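## Task

Undo the knot in the plastic bag's handles, then take exactly three of the fruit out and set them on open table surface, leaving the remaining fruit inside the bag.

## Robot and tools

Robot: two arms, left_arm and right_arm, each with a two-finger gripper and a wrist camera. Fixed cameras: cam_high and cam_low sit on a beam behind the arms; cam_left_wrist and cam_right_wrist ride on the grippers. Each image is 672x504.

Frame: every position, orientation and offset uses the scene frame. Its origin is at table-top height, halfway between the arms, a little behind the table's near edge. +x points out over the table, +z up, and left_arm is on the +y side (base near y=+0.337, right_arm base near y=-0.268). Image left and right do not follow the arm names. The gripper's fingers point along its own +z and close along its own y. end_effector_position is the spot between the pads, about 1 cm short of the fingertips. Reported poses may be off by a few cm, more at long reach; arms sag and tilt, and small moves can go missing or sideways, so check position and orientation after each move.

execute_actions(actions, cameras): actions is a list of actions; each action is a table of up to 15 rows, one row per 1/30 s step, and a shorter table repeats its last row. Each action lasts 0.5 s. A row is always 14 numbers in [-1, 1]: left_arm dx, dy, dz, rx, ry, rz, opening, then right_arm the same seven. The six pose numbers are an offset, not a pose: they count from that arm's Hand target when the action began, along scene axes, with 1.0 meaning 0.6 m or 180 degrees; rx, ry, rz form one rotation vector, turning about the Hand target's position. Rows do not stack on one another, but successive actions and calls do, so repeating an offset moves further. Opening is absolute: +1 fully open (0.093 m), -1 closed. All six pose numbers at 0 re-commands the current Hand target. Images come only when actions is empty or cameras names them (["all"] for all).

move(target, speed, blend, opening_speed, grip_force, blocking, cameras): target is one 14-number row in the same layout, or a list of up to 15 such rows; every row is an offset from the Hand targets at the start of the move, not from the previous row. Paths are straight and do not avoid obstacles or the other arm. speed is top speed in m/s (0.002 to 2.9, default 0.25; turning up to twice that in rad/s), one value or one per target. blend, in m, rounds corners in a list; 0 stops at each. opening_speed (0.2 or more, per second on the -1..+1 scale) eases the fingers. grip_force is the pad force limit in N (10 to 50), one value or one per arm; in this task it is capped to roughly 25 to 37 N, and lower settings close slowly. blocking=false returns after about 0.5 s while the move continues. A move is capped at 10 s. The result adds a move: line giving the ending (done, off_target, moving, held, fault) and limits (paced = pose clipped, held = steps withheld). Faster moves lag, overshoot and hit harder.

wait(seconds 0 to 10) lets time pass; stop brakes a running move; zoom_image(camera, region [x0, y0, x1, y1] in pixels, up to 504x504) enlarges the latest image of a camera; read_manual gives licence texts; finished_scene(scene 1 or 2) ends the current scene irreversibly and starts the next.

Results: end_effector_position (m) and end_effector_quat_wxyz per arm; Hand target, the last commanded pose after clipping (orientation is limited to within 40 degrees of the measured one each step), from which the next offsets count; Tool commands; grip_measured on the -1..+1 scale; Joint positions, whose last entry is the finger opening in m; joint velocities (omitted when all are at noise level); joint torques (joints 1 to 3 wrap at ±28 N m); motor temperatures. A gripper resting short of its Hand target stays there until you send another command; if still short, add the gap as an offset.

Gripping: pads meet near -0.94; each mm of object width adds about 0.0208. For a firm hold on a rigid item, send at least 0.24 below its width reading; soft or round items may need lower. Readings may be up to 0.02 high. Keep sending the closing value to hold; send a value well above the width reading to release.

Avoid: anything leaving the table (fails the task); drops, releasing moving items, slams and hard presses; striking the bar, plate (up to 3 cm above the table) or rail near the bases; arms or grippers contacting each other, or one gripper closing on the other's fingers; paths passing near an arm's own base; any arm stop. To end a push, command the target back behind the gripper. Heat builds from holding loads, stretching out or pushing; MOTOR HOT appears at 75 °C, at 90 °C the arm folds and idles, at 100 °C it drops. Thinking time lets the scene keep running.

Each tool is called as name(argument=value, ...) on one line, values as JSON.

## Session

execute_actions(actions=[])

Scene clock: 0.00 s.
left_arm: end_effector_position=(+0.3801, +0.3612, +0.0861) grip_measured=+1.000 end_effector_quat_wxyz=(+0.526, -0.034, +0.842, +0.112) | right_arm: end_effector_position=(+0.3835, -0.3091, +0.0805) grip_measured=+1.000 end_effector_quat_wxyz=(+0.541, +0.092, +0.833, -0.064)
Joint positions: left_arm=[-0.064 1.562 0.377 0.745 -0.291 0.044 0.093] | right_arm=[-0.061 1.634 0.349 0.872 0.2 0.06 0.093]
Joint velocities: within noise
Joint torques (N m): no reading
Motor temperatures (°C): left_arm=[23 27 30 31 22 25 23] | right_arm=[25 30 32 29 25 28 24]
Heat: left arm: 31 °C; right arm: 32 °C.
Hand target: left_arm +0.3821, +0.3607, +0.0901; +0.531, -0.034, +0.839, +0.111 | right_arm +0.3859, -0.3084, +0.0852; +0.547, +0.092, +0.830, -0.062
Tool commands: left_gripper/opening=+1.0 right_gripper/opening=+1.0

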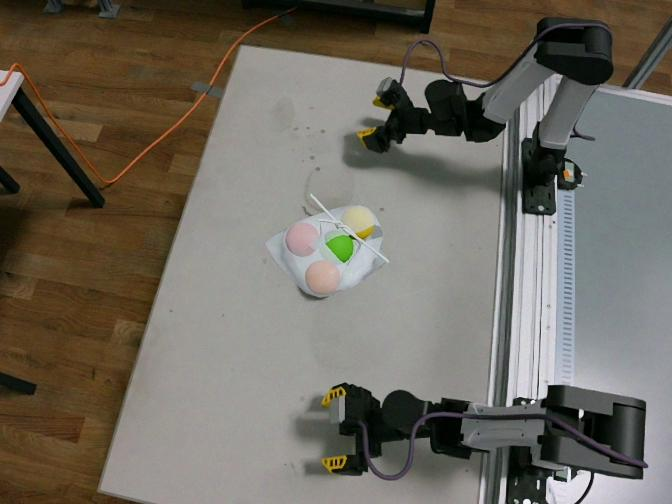

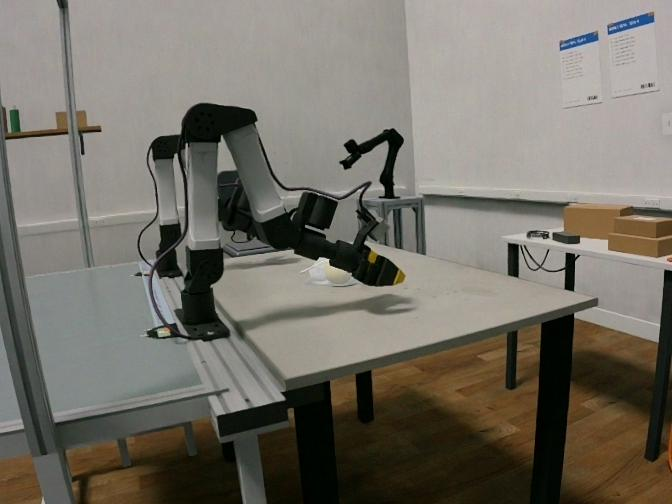

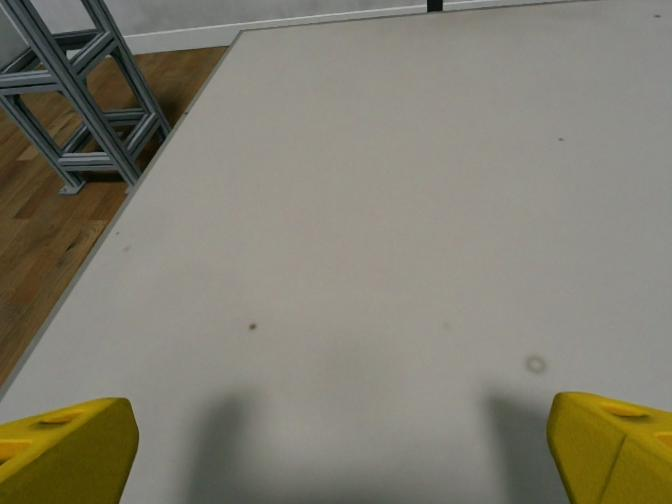

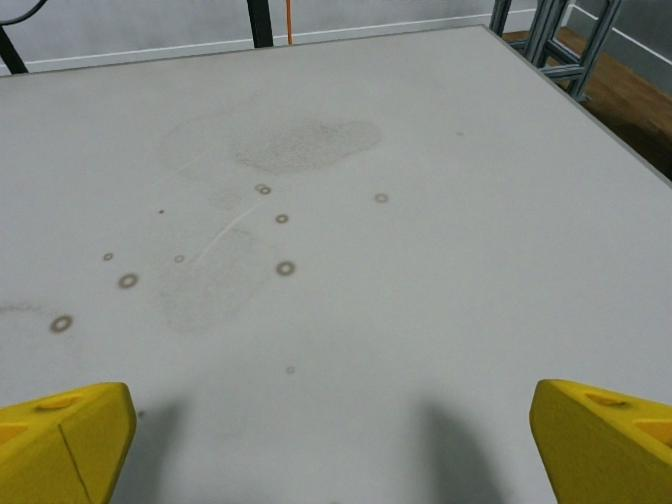

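zoom_image(camera="cam_high", region=[250, 180, 410, 310])

zoom_image(camera="cam_low", region=[280, 240, 420, 310])

Scaled by 3.150 from the camera's 672x504 image, which has a finer 960x720 frame.

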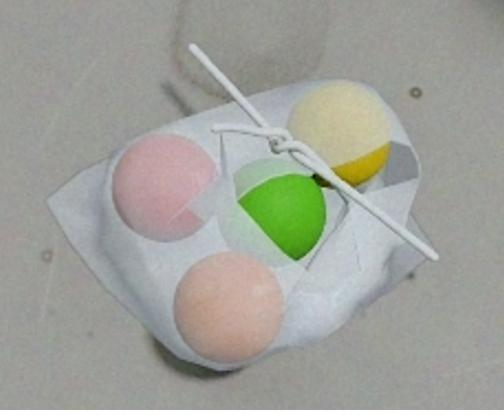

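Scaled by 3.600 from the camera's 672x504 image, which has a finer 960x720 frame.

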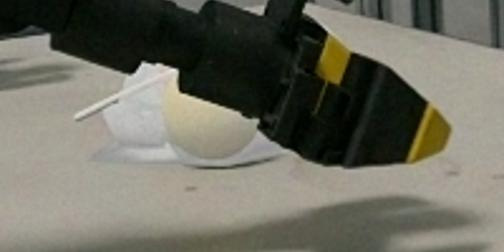

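move(target=[-0.0035, -0.3845, 0.2165, -0.0578, 0.1094, -0.0477, 1.0, 0, 0, 0, 0, 0, 0, 1.0], speed=0.25, cameras=["all"])

Scene clock: 35.90 s.
left_arm: end_effector_position=(+0.3819, +0.1302, +0.2197) grip_measured=+1.000 end_effector_quat_wxyz=(+0.394, +0.001, +0.919, -0.004) | right_arm: end_effector_position=(+0.3835, -0.3091, +0.0805) grip_measured=+1.000 end_effector_quat_wxyz=(+0.541, +0.092, +0.833, -0.064)
Joint positions: left_arm=[-0.68 1.618 1.37 -0.627 -0.479 -0.497 0.093] | right_arm=[-0.061 1.634 0.349 0.872 0.2 0.06 0.093]
Joint torques (N m): left_arm=[-0.4 -5.82 10.81 1.29 -0.23 -0.11] | right_arm=[-0.1 -6.39 5.76 1.8 0.05 0.1]
Motor temperatures (°C): left_arm=[23 29 34 39 22 25 23] | right_arm=[25 33 34 34 25 28 24]
Heat: left arm: 39 °C; right arm: 34 °C.
Hand target: left_arm +0.3800, +0.1299, +0.2199; +0.381, +0.000, +0.924, -0.001 | right_arm +0.3859, -0.3084, +0.0852; +0.547, +0.092, +0.830, -0.062
Off the commanded pose: left_arm 0.002 m, 2 deg | right_arm 0.005 m, 1 deg.
move: done

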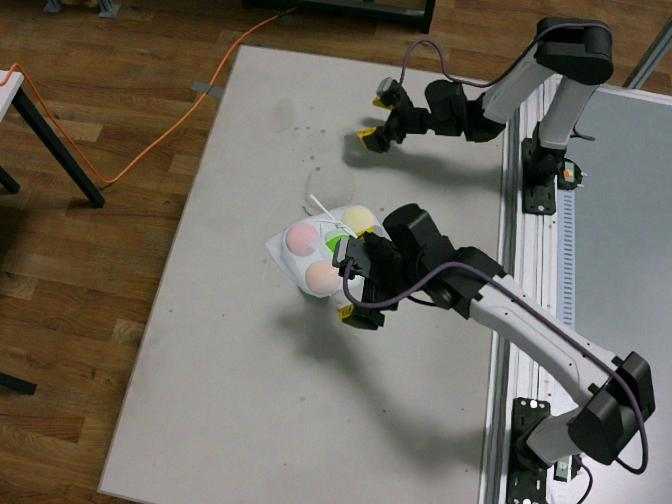

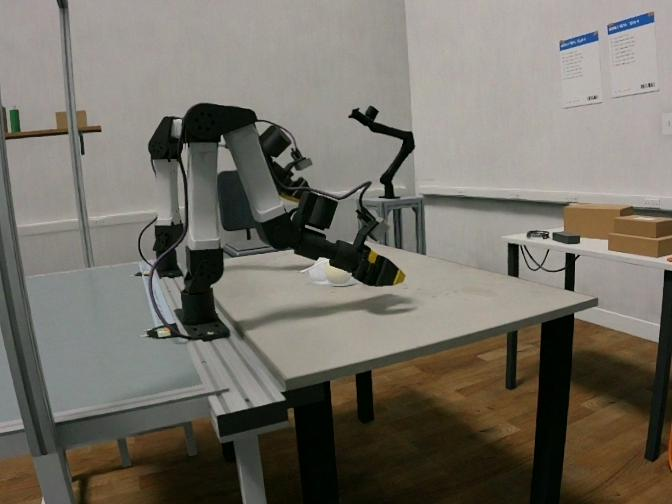

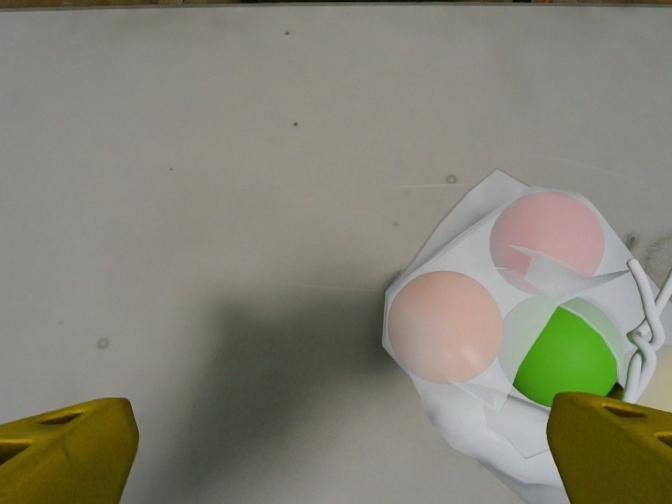

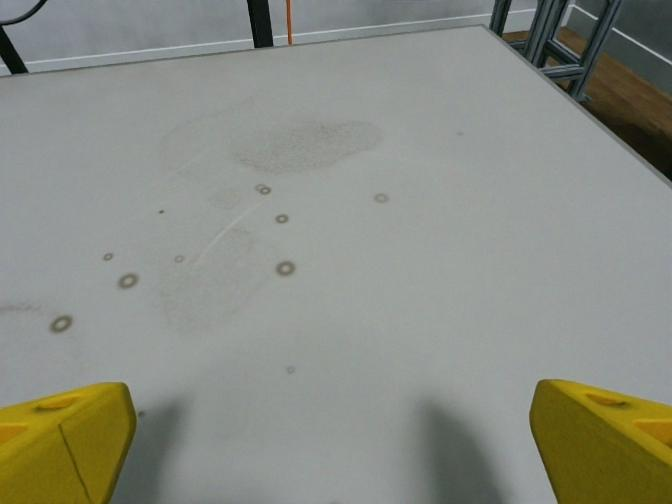

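move(target=[-0.0333, -0.25, -0.0167, 0, 0, 0, 1.0, 0, 0, 0, 0, 0, 0, 1.0], speed=0.25, cameras=["cam_high", "cam_left_wrist"])

Scene clock: 47.10 s.
left_arm: end_effector_position=(+0.3591, -0.0237, +0.2114) grip_measured=+1.000 end_effector_quat_wxyz=(+0.383, +0.004, +0.923, -0.018) | right_arm: end_effector_position=(+0.3835, -0.3091, +0.0805) grip_measured=+1.000 end_effector_quat_wxyz=(+0.541, +0.092, +0.833, -0.064)
Joint positions: left_arm=[-0.982 2.047 1.91 -0.891 -0.62 -0.793 0.093] | right_arm=[-0.061 1.634 0.349 0.872 0.2 0.06 0.093]
Joint torques (N m): left_arm=[-0.13 -8.24 10.45 0.93 -0.73 -0.12] | right_arm=[-0.2 -6.2 5.7 1.84 0.04 0.12]
Heat: left arm: 37 °C; right arm: 34 °C.
Hand target: left_arm +0.3600, -0.0200, +0.2100; +0.381, +0.000, +0.924, -0.001 | right_arm +0.3859, -0.3084, +0.0852; +0.547, +0.092, +0.830, -0.062
Off the commanded pose: left_arm 0.004 m, 2 deg | right_arm 0.005 m, 1 deg.
move: done
Images, in order (width x height): cam_high 672x504, cam_left_wrist 672x504.

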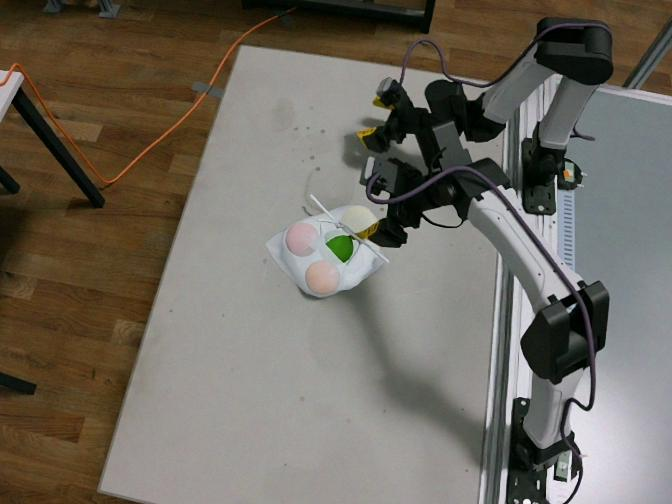

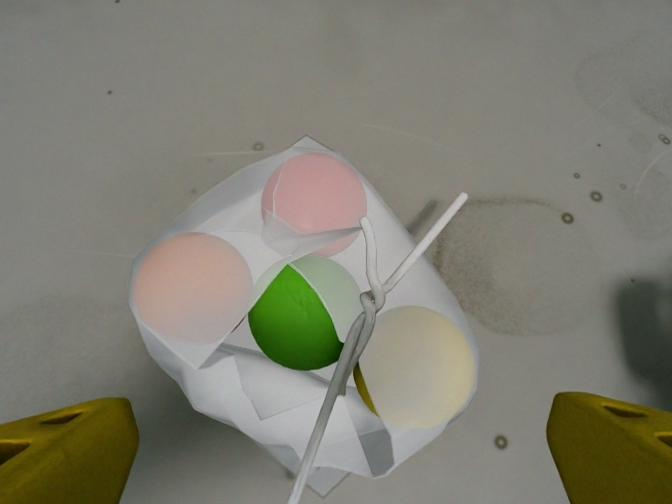

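zoom_image(camera="cam_left_wrist", region=[240, 180, 500, 400])

zoom_image(camera="cam_left_wrist", region=[120, 120, 500, 500])

Scaled by 1.938 from the camera's 672x504 image, which has a finer 960x720 frame.

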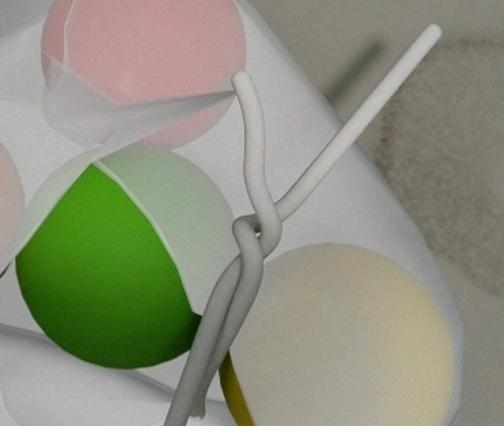

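Scaled by 1.326 from the camera's 672x504 image, which has a finer 960x720 frame.

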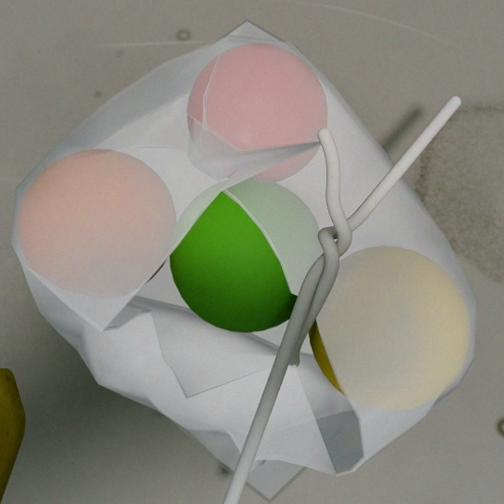

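move(target=[-0.05, 0.4, -0.0167, 0, 0, 0, 1.0, -0.0632, 0.3007, 0.0563, 0.0160, -0.0452, 0.3478, 1.0], speed=0.25, cameras=["cam_high", "cam_low", "cam_right_wrist"])

Scene clock: 123.70 s.
left_arm: end_effector_position=(+0.3259, +0.2236, +0.1948) grip_measured=+1.000 end_effector_quat_wxyz=(+0.365, -0.002, +0.931, +0.016) | right_arm: end_effector_position=(+0.3465, -0.1338, +0.1221) grip_measured=+1.000 end_effector_quat_wxyz=(+0.564, -0.327, +0.717, +0.247)
Joint positions: left_arm=[-0.527 1.281 1.012 -0.632 -0.392 -0.391 0.093] | right_arm=[0.021 1.591 0.371 0.872 -0.74 -0.275 0.093]
Joint torques (N m): left_arm=[0.2 -5.29 6.79 2.19 -0.03 0.18] | right_arm=[0.73 -4.18 7.5 1.3 -0.29 0]
Motor temperatures (°C): left_arm=[23 36 44 33 22 24 22] | right_arm=[25 35 35 37 25 27 24]
Heat: left arm: 44 °C; right arm: 37 °C.
Hand target: left_arm +0.3301, +0.2200, +0.2000; +0.382, +0.000, +0.924, -0.001 | right_arm +0.3480, -0.1280, +0.1189; +0.552, -0.335, +0.719, +0.257
Off the commanded pose: left_arm 0.008 m, 3 deg | right_arm 0.007 m, 2 deg.
move: off_target (left_arm)
Images, in order (width x height): cam_high 672x504, cam_low 672x504, cam_right_wrist 672x504.

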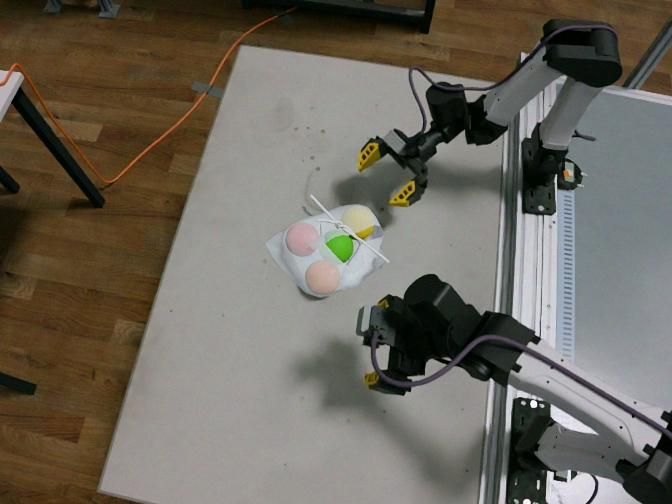

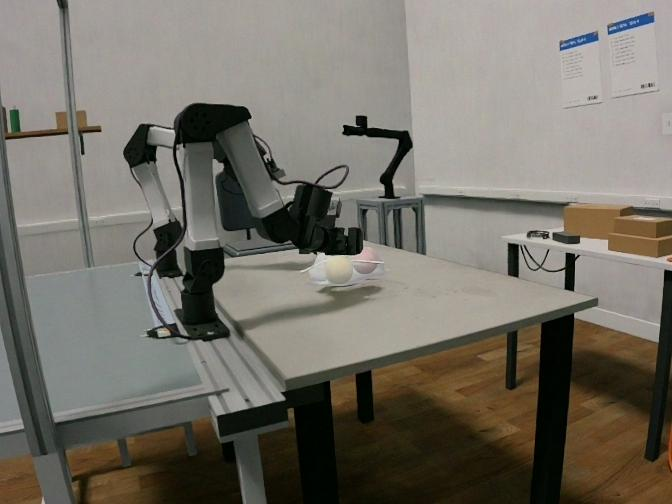

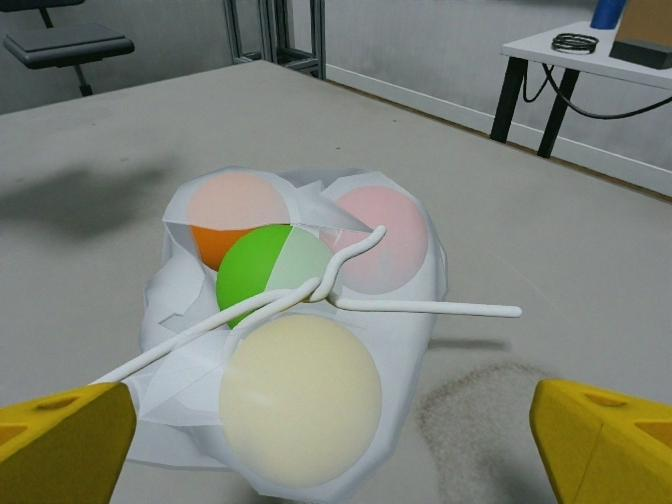

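zoom_image(camera="cam_right_wrist", region=[200, 200, 540, 400])

zoom_image(camera="cam_right_wrist", region=[80, 150, 540, 504])

Scaled by 1.482 from the camera's 672x504 image, which has a finer 960x720 frame.

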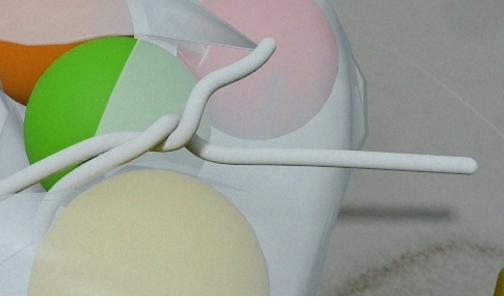

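Scaled by 1.096 from the camera's 672x504 image, which has a finer 960x720 frame.

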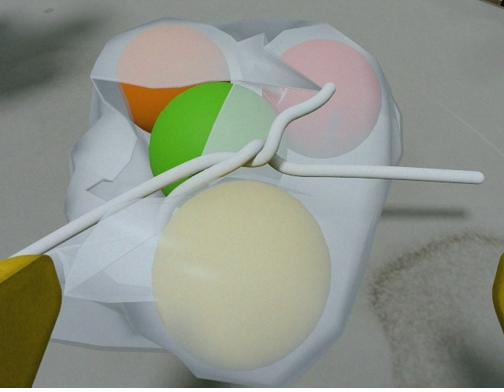

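zoom_image(camera="cam_right_wrist", region=[220, 210, 400, 345])

Scaled by 2.800 from the camera's 672x504 image, which has a finer 960x720 frame.

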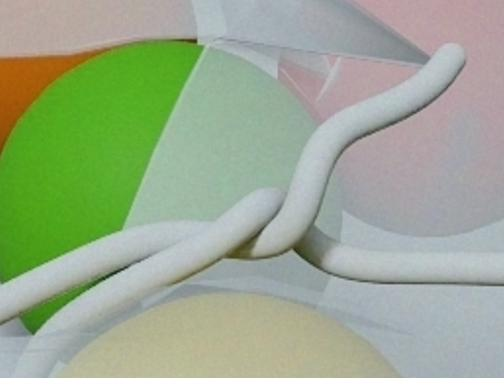

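move(target=[0, 0, 0, 0, 0, 0, 1.0, 0, 0, 0, 0, 0, 0, -0.4], speed=0.1, cameras=["cam_right_wrist"])

Scene clock: 190.00 s.
left_arm: end_effector_position=(+0.3259, +0.2235, +0.1948) grip_measured=+1.000 end_effector_quat_wxyz=(+0.365, -0.002, +0.931, +0.016) | right_arm: end_effector_position=(+0.3464, -0.1337, +0.1220) grip_measured=-0.397 end_effector_quat_wxyz=(+0.564, -0.327, +0.717, +0.247)
Joint positions: left_arm=[-0.527 1.281 1.012 -0.631 -0.391 -0.39 0.093] | right_arm=[0.021 1.591 0.371 0.871 -0.741 -0.276 0.026]
Joint torques (N m): left_arm=[0.23 -5.37 6.74 2.19 -0.03 0.17] | right_arm=[0.69 -4.29 7.58 1.31 -0.29 0.06]
Motor temperatures (°C): left_arm=[23 31 39 37 22 24 22] | right_arm=[25 32 37 34 25 27 24]
Heat: left arm: 39 °C; right arm: 37 °C.
Hand target: left_arm +0.3301, +0.2200, +0.1999; +0.381, +0.000, +0.924, -0.001 | right_arm +0.3479, -0.1280, +0.1189; +0.552, -0.335, +0.719, +0.257
Off the commanded pose: left_arm 0.007 m, 3 deg | right_arm 0.007 m, 2 deg.
move: off_target (left_arm)
Images, in order (width x height): cam_right_wrist 672x504.

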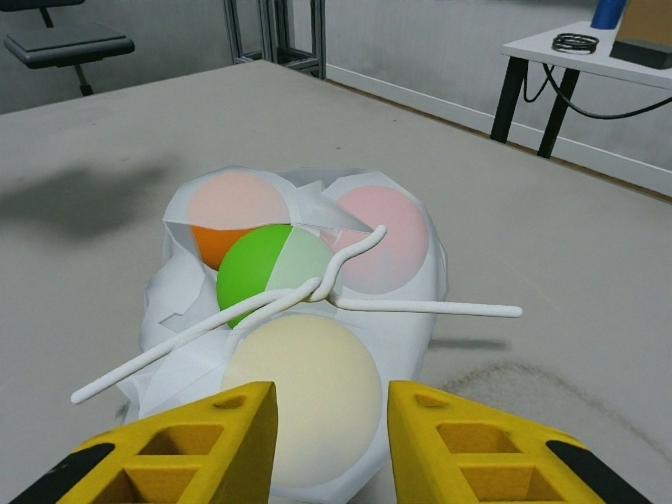

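move(target=[0, 0, 0, 0, 0, 0, 1.0, 0.105, 0.125, 0.0517, -0.1664, 0.2617, -0.1789, -0.2], speed=0.2, cameras=["all"])

Scene clock: 214.37 s.
left_arm: end_effector_position=(+0.3259, +0.2235, +0.1948) grip_measured=+1.000 end_effector_quat_wxyz=(+0.365, -0.002, +0.931, +0.016) | right_arm: end_effector_position=(+0.4110, -0.0572, +0.1518) grip_measured=-0.203 end_effector_quat_wxyz=(+0.180, -0.128, +0.975, +0.028)
Joint positions: left_arm=[-0.527 1.281 1.012 -0.631 -0.391 -0.39 0.093] | right_arm=[0.475 1.977 1.735 -0.974 0.102 0.235 0.035]
Joint torques (N m): left_arm=[0.25 -5.41 6.83 2.18 -0.04 0.19] | right_arm=[0.68 -8.44 9.57 0.67 0.18 0.22]
Heat: left arm: 39 °C; right arm: 38 °C.
Hand target: left_arm +0.3301, +0.2200, +0.1999; +0.381, +0.000, +0.924, -0.001 | right_arm +0.4110, -0.0531, +0.1498; +0.172, -0.129, +0.976, +0.023
Off the commanded pose: left_arm 0.007 m, 3 deg | right_arm 0.005 m, 1 deg.
move: off_target (left_arm)

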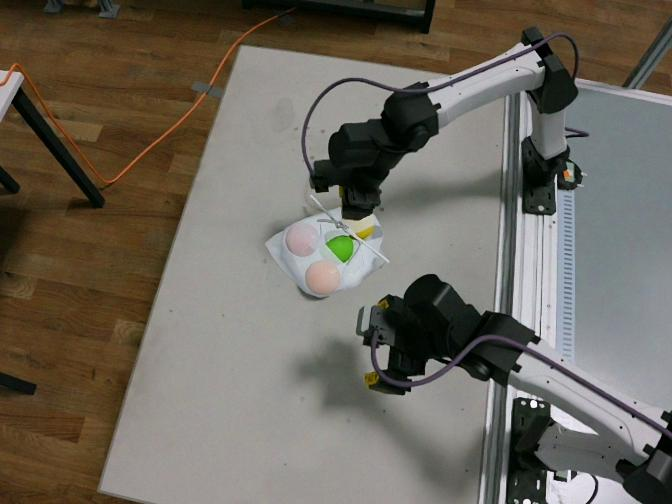

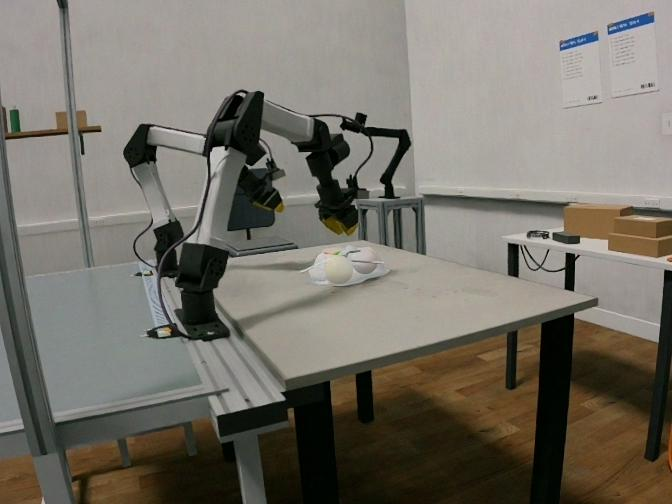

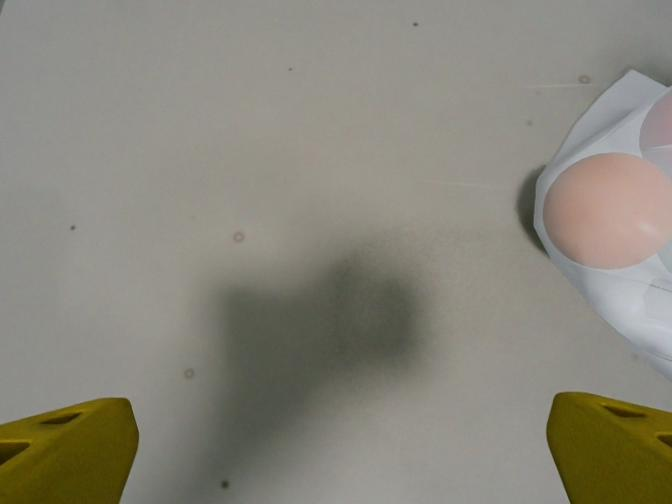

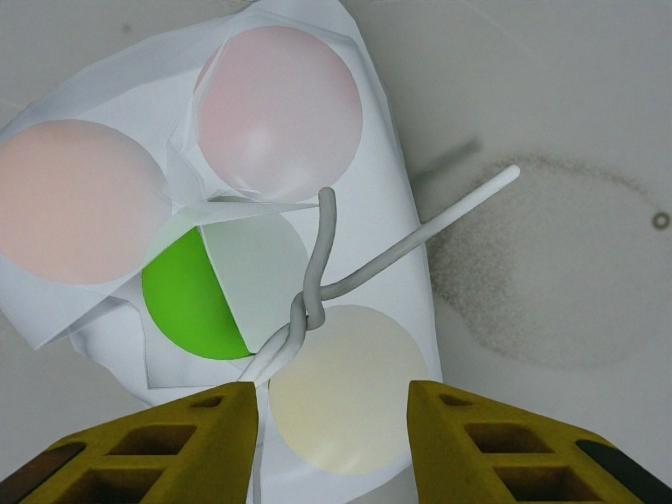

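zoom_image(camera="cam_right_wrist", region=[220, 160, 420, 410])

Scaled by 2.016 from the camera's 672x504 image, which has a finer 960x720 frame.

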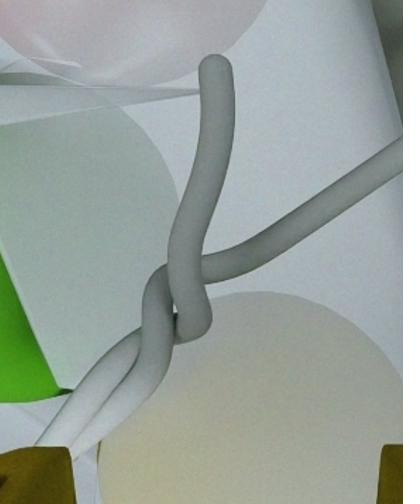

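move(target=[0, 0, 0, 0, 0, 0, 1.0, 0.0395, 0.0235, -0.0963, 0, 0, 0, -0.44], speed=0.12, cameras=["cam_high", "cam_right_wrist"])

Scene clock: 236.53 s.
left_arm: end_effector_position=(+0.3259, +0.2235, +0.1948) grip_measured=+1.000 end_effector_quat_wxyz=(+0.365, -0.002, +0.931, +0.016) | right_arm: end_effector_position=(+0.4309, -0.0446, +0.0992) grip_measured=-0.437 end_effector_quat_wxyz=(+0.168, -0.129, +0.977, +0.023)
Joint positions: left_arm=[-0.527 1.281 1.012 -0.631 -0.391 -0.39 0.093] | right_arm=[0.475 2.113 1.735 -0.865 0.103 0.235 0.024]
Joint torques (N m): left_arm=[0.18 -5.41 6.75 2.18 -0.04 0.16] | right_arm=[0.5 -9.85 6.91 1.06 0.17 0.19]
Heat: left arm: 39 °C; right arm: 40 °C.
Hand target: left_arm +0.3301, +0.2200, +0.1999; +0.381, +0.000, +0.924, -0.001 | right_arm +0.4347, -0.0390, +0.0922; +0.172, -0.129, +0.976, +0.023
Off the commanded pose: left_arm 0.007 m, 3 deg | right_arm 0.010 m, 1 deg.
move: off_target (left_arm)
Images, in order (width x height): cam_high 672x504, cam_right_wrist 672x504.

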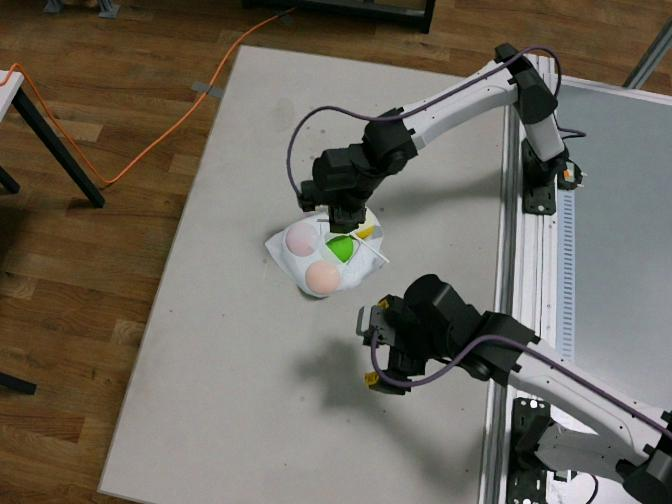

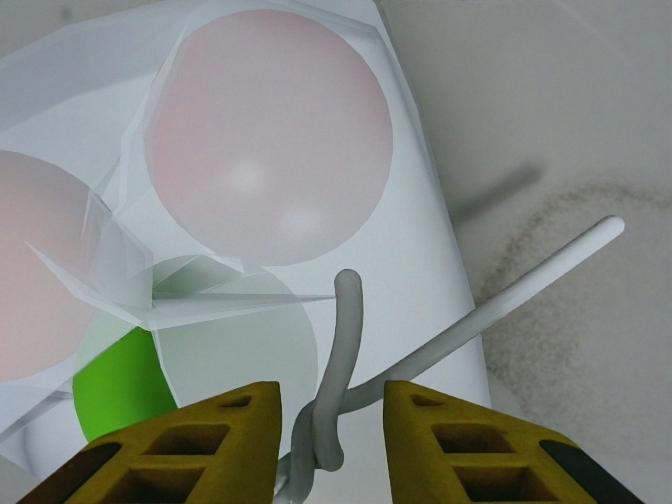

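move(target=[0, 0, 0, 0, 0, 0, 1.0, 0.0227, 0.0023, -0.0395, 0, 0, 0, -0.44], speed=0.06, cameras=["cam_right_wrist"])

Scene clock: 248.93 s.
left_arm: end_effector_position=(+0.3260, +0.2234, +0.1949) grip_measured=+1.000 end_effector_quat_wxyz=(+0.365, -0.002, +0.931, +0.016) | right_arm: end_effector_position=(+0.4421, -0.0400, +0.0773) grip_measured=-0.437 end_effector_quat_wxyz=(+0.172, -0.127, +0.977, +0.022)
Joint positions: left_arm=[-0.527 1.281 1.012 -0.631 -0.391 -0.39 0.093] | right_arm=[0.473 2.171 1.735 -0.8 0.108 0.235 0.024]
Joint torques (N m): left_arm=[0.2 -5.27 6.79 2.17 -0.04 0.17] | right_arm=[-0.54 -9.33 7.82 1.04 0.08 0.05]
Motor temperatures (°C): left_arm=[23 31 39 40 22 24 22] | right_arm=[25 37 39 33 25 27 24]
Heat: left arm: 40 °C; right arm: 39 °C.
Hand target: left_arm +0.3301, +0.2200, +0.2000; +0.382, +0.000, +0.924, -0.001 | right_arm +0.4482, -0.0375, +0.0684; +0.172, -0.129, +0.976, +0.023
Off the commanded pose: left_arm 0.007 m, 3 deg | right_arm 0.011 m, 0 deg.
move: off_target (left_arm, right_arm)
Images, in order (width x height): cam_right_wrist 672x504.

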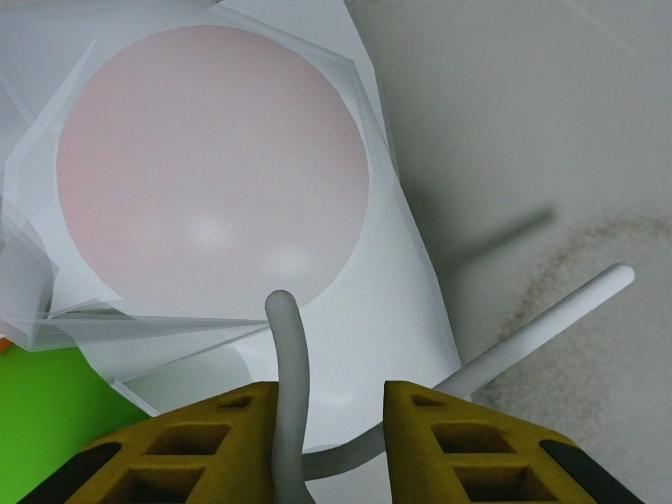

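wait(seconds=0.2, cameras=["all"])

zoom_image(camera="cam_high", region=[250, 180, 410, 310])

zoom_image(camera="cam_low", region=[280, 200, 420, 310])

Scene clock: 265.93 s.
left_arm: end_effector_position=(+0.3260, +0.2234, +0.1949) grip_measured=+1.000 end_effector_quat_wxyz=(+0.365, -0.002, +0.931, +0.016) | right_arm: end_effector_position=(+0.4421, -0.0400, +0.0773) grip_measured=-0.437 end_effector_quat_wxyz=(+0.172, -0.127, +0.977, +0.022)
Joint positions: left_arm=[-0.527 1.281 1.012 -0.631 -0.391 -0.39 0.093] | right_arm=[0.473 2.171 1.735 -0.8 0.108 0.235 0.024]
Joint torques (N m): left_arm=[0.23 -5.33 6.93 2.17 -0.04 0.17] | right_arm=[-0.64 -9.48 7.84 1.05 0.07 0.07]
Heat: left arm: 40 °C; right arm: 39 °C.
Hand target: left_arm +0.3301, +0.2200, +0.2000; +0.382, +0.000, +0.924, -0.001 | right_arm +0.4482, -0.0375, +0.0684; +0.172, -0.129, +0.976, +0.023
Tool commands: left_gripper/opening=+1.0 right_gripper/opening=-0.44
Off the commanded pose: left_arm 0.007 m, 3 deg | right_arm 0.011 m, 0 deg.
wait: 0.20 s; at rest from the start

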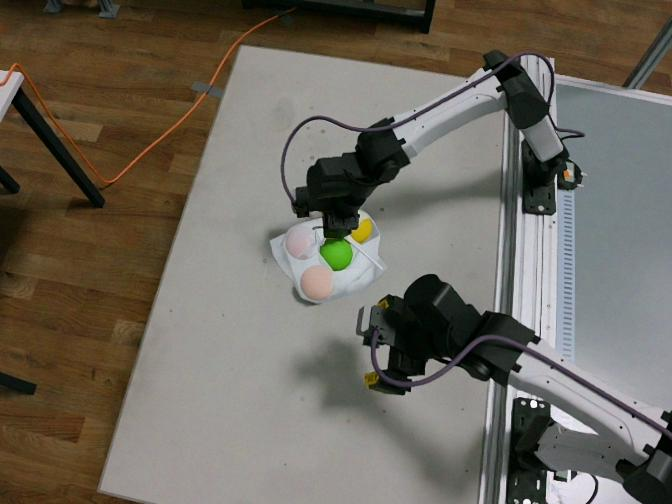

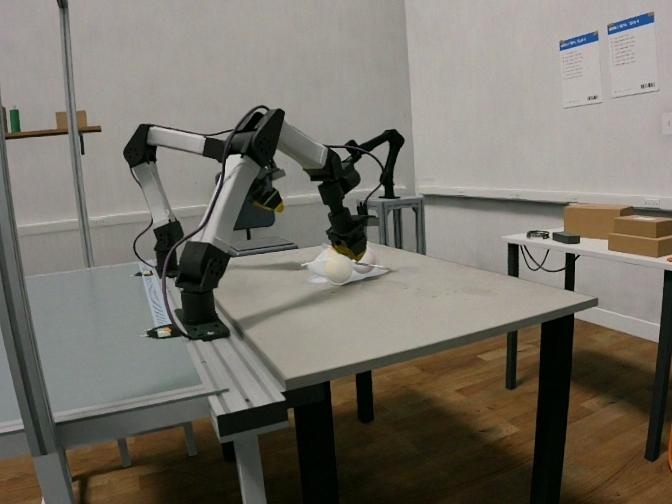

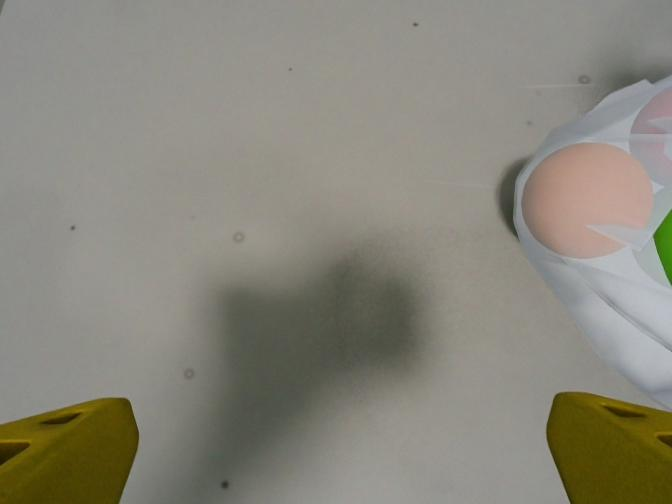

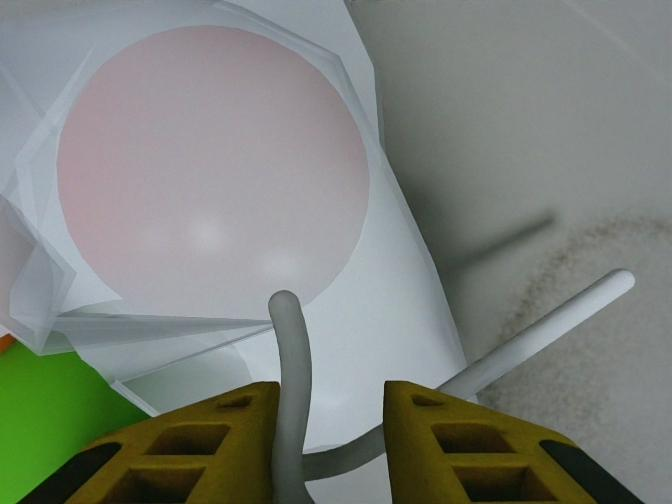

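Scaled by 3.150 from the camera's 672x504 image, which has a finer 960x720 frame.

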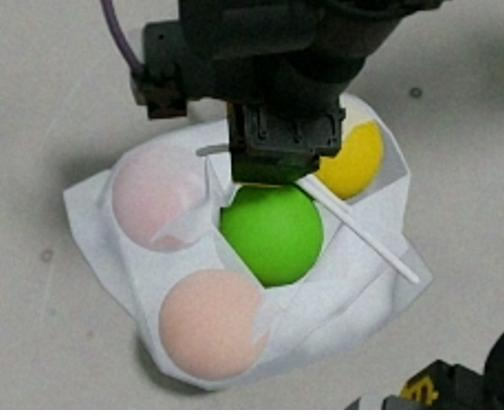

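Scaled by 3.600 from the camera's 672x504 image, which has a finer 960x720 frame.

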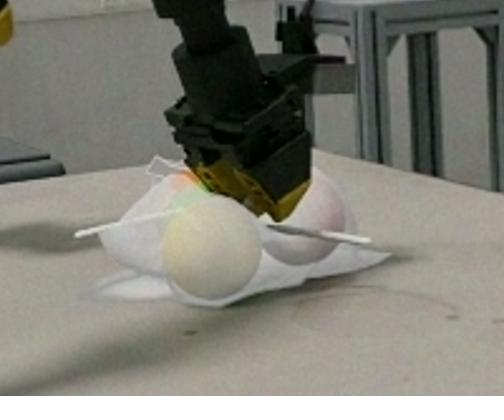

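move(target=[0, 0, 0, 0, 0, 0, 1.0, 0.015, 0.0117, 0.0333, 0, 0, 0, -0.44], speed=0.06, cameras=["cam_right_wrist"])

Scene clock: 274.20 s.
left_arm: end_effector_position=(+0.3260, +0.2234, +0.1949) grip_measured=+1.000 end_effector_quat_wxyz=(+0.365, -0.002, +0.931, +0.016) | right_arm: end_effector_position=(+0.4573, -0.0319, +0.0960) grip_measured=-0.437 end_effector_quat_wxyz=(+0.185, -0.126, +0.974, +0.028)
Joint positions: left_arm=[-0.527 1.281 1.012 -0.631 -0.391 -0.39 0.093] | right_arm=[0.473 2.204 1.854 -0.856 0.108 0.235 0.024]
Joint torques (N m): left_arm=[0.24 -5.24 6.9 2.18 -0.03 0.16] | right_arm=[-0.24 -9.69 9.46 0.7 0.1 0.1]
Heat: left arm: 40 °C; right arm: 39 °C.
Hand target: left_arm +0.3301, +0.2200, +0.2000; +0.382, +0.000, +0.924, -0.001 | right_arm +0.4573, -0.0304, +0.0885; +0.173, -0.129, +0.976, +0.023
Off the commanded pose: left_arm 0.007 m, 3 deg | right_arm 0.008 m, 2 deg.
move: off_target (left_arm)
Images, in order (width x height): cam_right_wrist 672x504.

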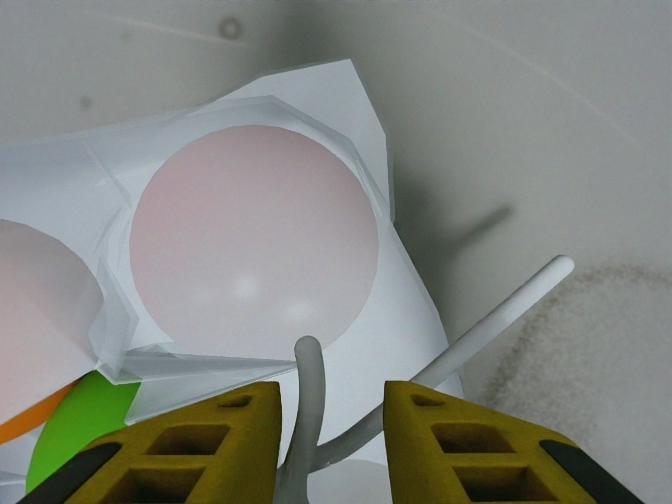

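move(target=[0, 0, 0, 0, 0, 0, 1.0, 0.005, 0.0138, -0.033, 0, 0, 0, -0.44], speed=0.06, cameras=["cam_right_wrist"])

Scene clock: 282.40 s.
left_arm: end_effector_position=(+0.3260, +0.2234, +0.1949) grip_measured=+1.000 end_effector_quat_wxyz=(+0.365, -0.002, +0.931, +0.016) | right_arm: end_effector_position=(+0.4567, -0.0321, +0.0768) grip_measured=-0.437 end_effector_quat_wxyz=(+0.170, -0.127, +0.977, +0.020)
Joint positions: left_arm=[-0.527 1.281 1.012 -0.631 -0.391 -0.39 0.093] | right_arm=[0.473 2.244 1.854 -0.85 0.11 0.236 0.024]
Joint torques (N m): left_arm=[0.27 -5.27 6.76 2.17 -0.04 0.19] | right_arm=[0.81 -9.89 8.59 0.96 0.11 0.23]
Heat: left arm: 41 °C; right arm: 39 °C.
Hand target: left_arm +0.3301, +0.2200, +0.2000; +0.382, +0.000, +0.924, -0.001 | right_arm +0.4603, -0.0222, +0.0688; +0.172, -0.129, +0.976, +0.023
Off the commanded pose: left_arm 0.007 m, 3 deg | right_arm 0.013 m, 0 deg.
move: off_target (left_arm, right_arm)
Images, in order (width x height): cam_right_wrist 672x504.

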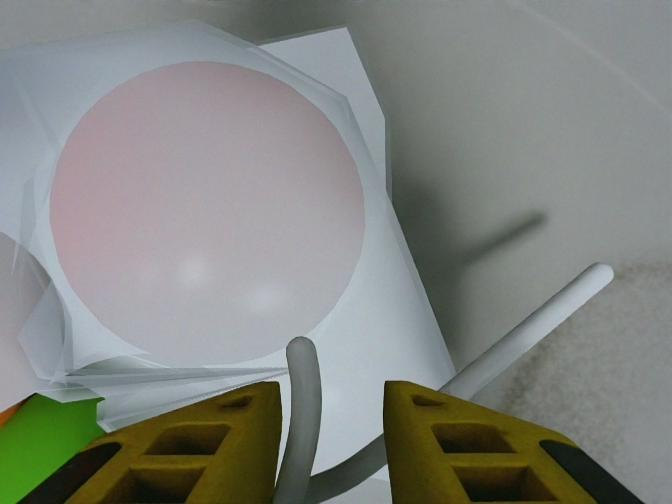

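move(target=[0, 0, 0, 0, 0, 0, 1.0, 0, 0, 0, 0, 0, 0, -1.0], speed=0.06, opening_speed=0.4, cameras=["cam_right_wrist", "cam_high"])

Scene clock: 286.43 s.
left_arm: end_effector_position=(+0.3260, +0.2234, +0.1949) grip_measured=+1.000 end_effector_quat_wxyz=(+0.365, -0.002, +0.931, +0.016) | right_arm: end_effector_position=(+0.4567, -0.0321, +0.0768) grip_measured=-0.893 end_effector_quat_wxyz=(+0.170, -0.127, +0.977, +0.020)
Joint positions: left_arm=[-0.527 1.281 1.012 -0.631 -0.391 -0.39 0.093] | right_arm=[0.473 2.244 1.854 -0.85 0.11 0.236 0.002]
Joint torques (N m): left_arm=[0.17 -5.39 6.83 2.19 -0.02 0.17] | right_arm=[0.92 -9.85 8.46 1 0.12 0.19]
Heat: left arm: 41 °C; right arm: 39 °C.
Hand target: left_arm +0.3301, +0.2200, +0.2000; +0.382, +0.000, +0.924, -0.001 | right_arm +0.4603, -0.0222, +0.0687; +0.172, -0.129, +0.976, +0.023
Off the commanded pose: left_arm 0.007 m, 3 deg | right_arm 0.013 m, 0 deg.
move: off_target (left_arm, right_arm)
Images, in order (width x height): cam_high 672x504, cam_right_wrist 672x504.

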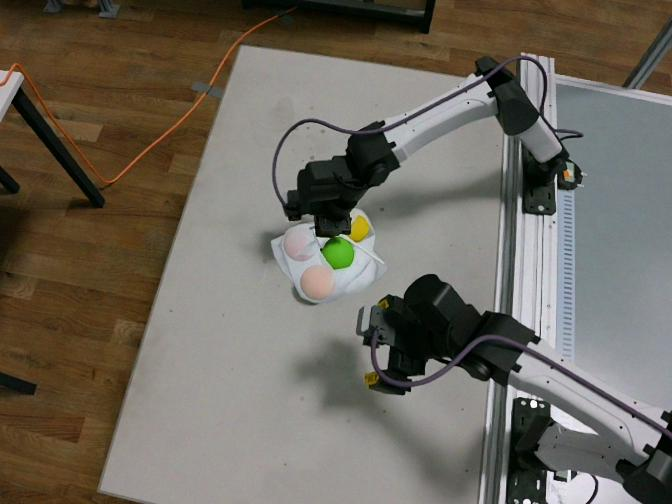

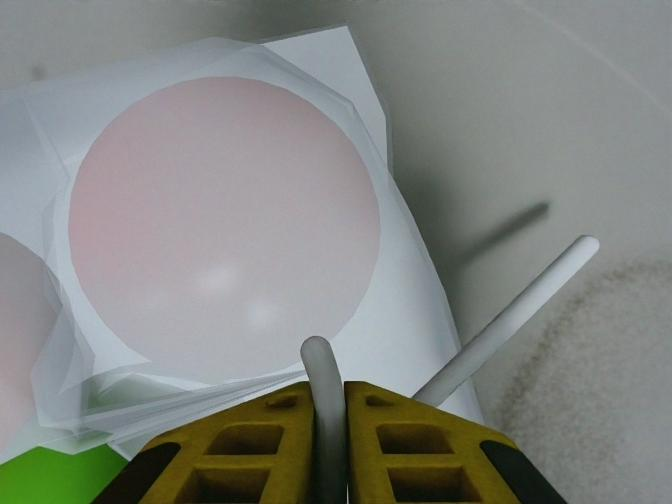

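move(target=[-0.0042, -0.2875, 0.0233, -0.0217, -0.0540, -0.2499, 1.0, 0, 0, 0, 0, 0, 0, -1.0], speed=0.2, cameras=["cam_left_wrist", "cam_high"])

Scene clock: 302.83 s.
left_arm: end_effector_position=(+0.3188, +0.0622, +0.1945) grip_measured=+1.000 end_effector_quat_wxyz=(+0.398, +0.334, +0.839, -0.161) | right_arm: end_effector_position=(+0.4567, -0.0321, +0.0768) grip_measured=-0.893 end_effector_quat_wxyz=(+0.170, -0.127, +0.977, +0.020)
Joint positions: left_arm=[-0.699 1.442 1.022 -0.264 0.037 0.047 0.093] | right_arm=[0.473 2.244 1.854 -0.85 0.11 0.236 0.002]
Joint torques (N m): left_arm=[-0.72 -4.71 11.04 2.55 0.27 0.22] | right_arm=[0.95 -9.88 8.46 1.01 0.12 0.19]
Heat: left arm: 42 °C; right arm: 41 °C.
Hand target: left_arm +0.3276, +0.0475, +0.2141; +0.427, +0.341, +0.819, -0.177 | right_arm +0.4603, -0.0222, +0.0687; +0.172, -0.129, +0.976, +0.023
Off the commanded pose: left_arm 0.026 m, 5 deg | right_arm 0.013 m, 0 deg.
move: off_target (left_arm, right_arm)
Images, in order (width x height): cam_high 672x504, cam_left_wrist 672x504.

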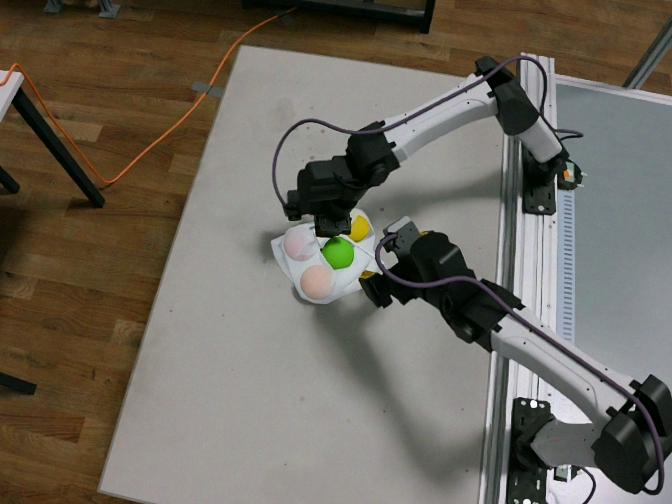

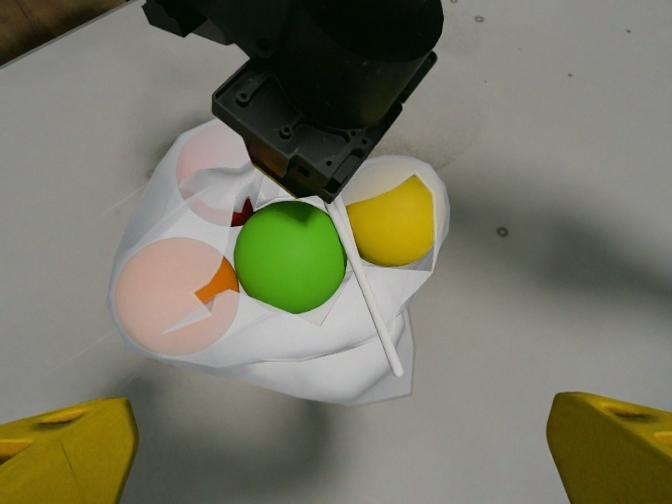

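move(target=[0, 0, 0, 0, 0, 0, 1.0, 0.05, 0, 0.0833, 0, 0, 0, -1.0], speed=0.06, cameras=["cam_left_wrist", "cam_right_wrist", "cam_high"])

Scene clock: 307.37 s.
left_arm: end_effector_position=(+0.3187, +0.0621, +0.1945) grip_measured=+1.000 end_effector_quat_wxyz=(+0.397, +0.335, +0.839, -0.161) | right_arm: end_effector_position=(+0.4896, -0.0218, +0.1248) grip_measured=-0.893 end_effector_quat_wxyz=(+0.184, -0.124, +0.975, +0.024)
Joint positions: left_arm=[-0.699 1.442 1.022 -0.264 0.038 0.047 0.093] | right_arm=[0.461 2.38 2.268 -1.098 0.11 0.227 0.002]
Joint torques (N m): left_arm=[-0.75 -4.63 11.1 2.56 0.23 0.19] | right_arm=[-0.77 -11.11 9.59 0.69 -0.01 0.04]
Heat: left arm: 43 °C; right arm: 41 °C.
Hand target: left_arm +0.3275, +0.0475, +0.2141; +0.427, +0.341, +0.819, -0.177 | right_arm +0.4903, -0.0223, +0.1185; +0.172, -0.129, +0.976, +0.023
Off the commanded pose: left_arm 0.026 m, 5 deg | right_arm 0.006 m, 1 deg.
move: off_target (left_arm)
Images, in order (width x height): cam_high 672x504, cam_left_wrist 672x504, cam_right_wrist 672x504.

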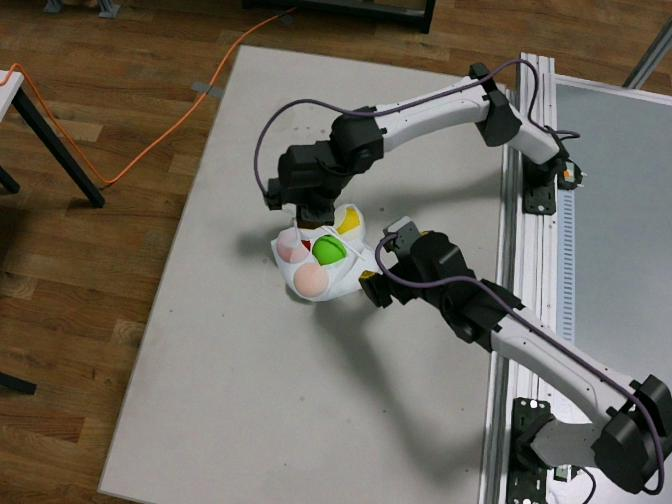

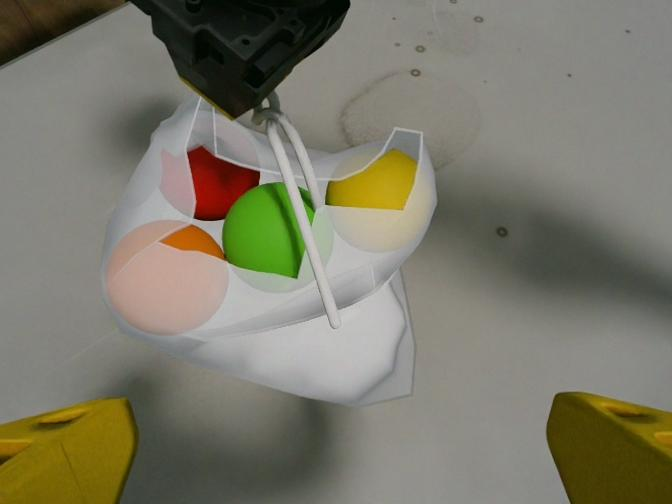

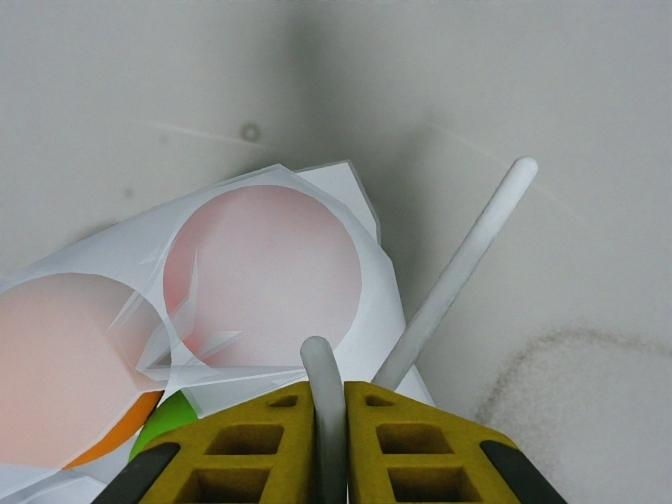

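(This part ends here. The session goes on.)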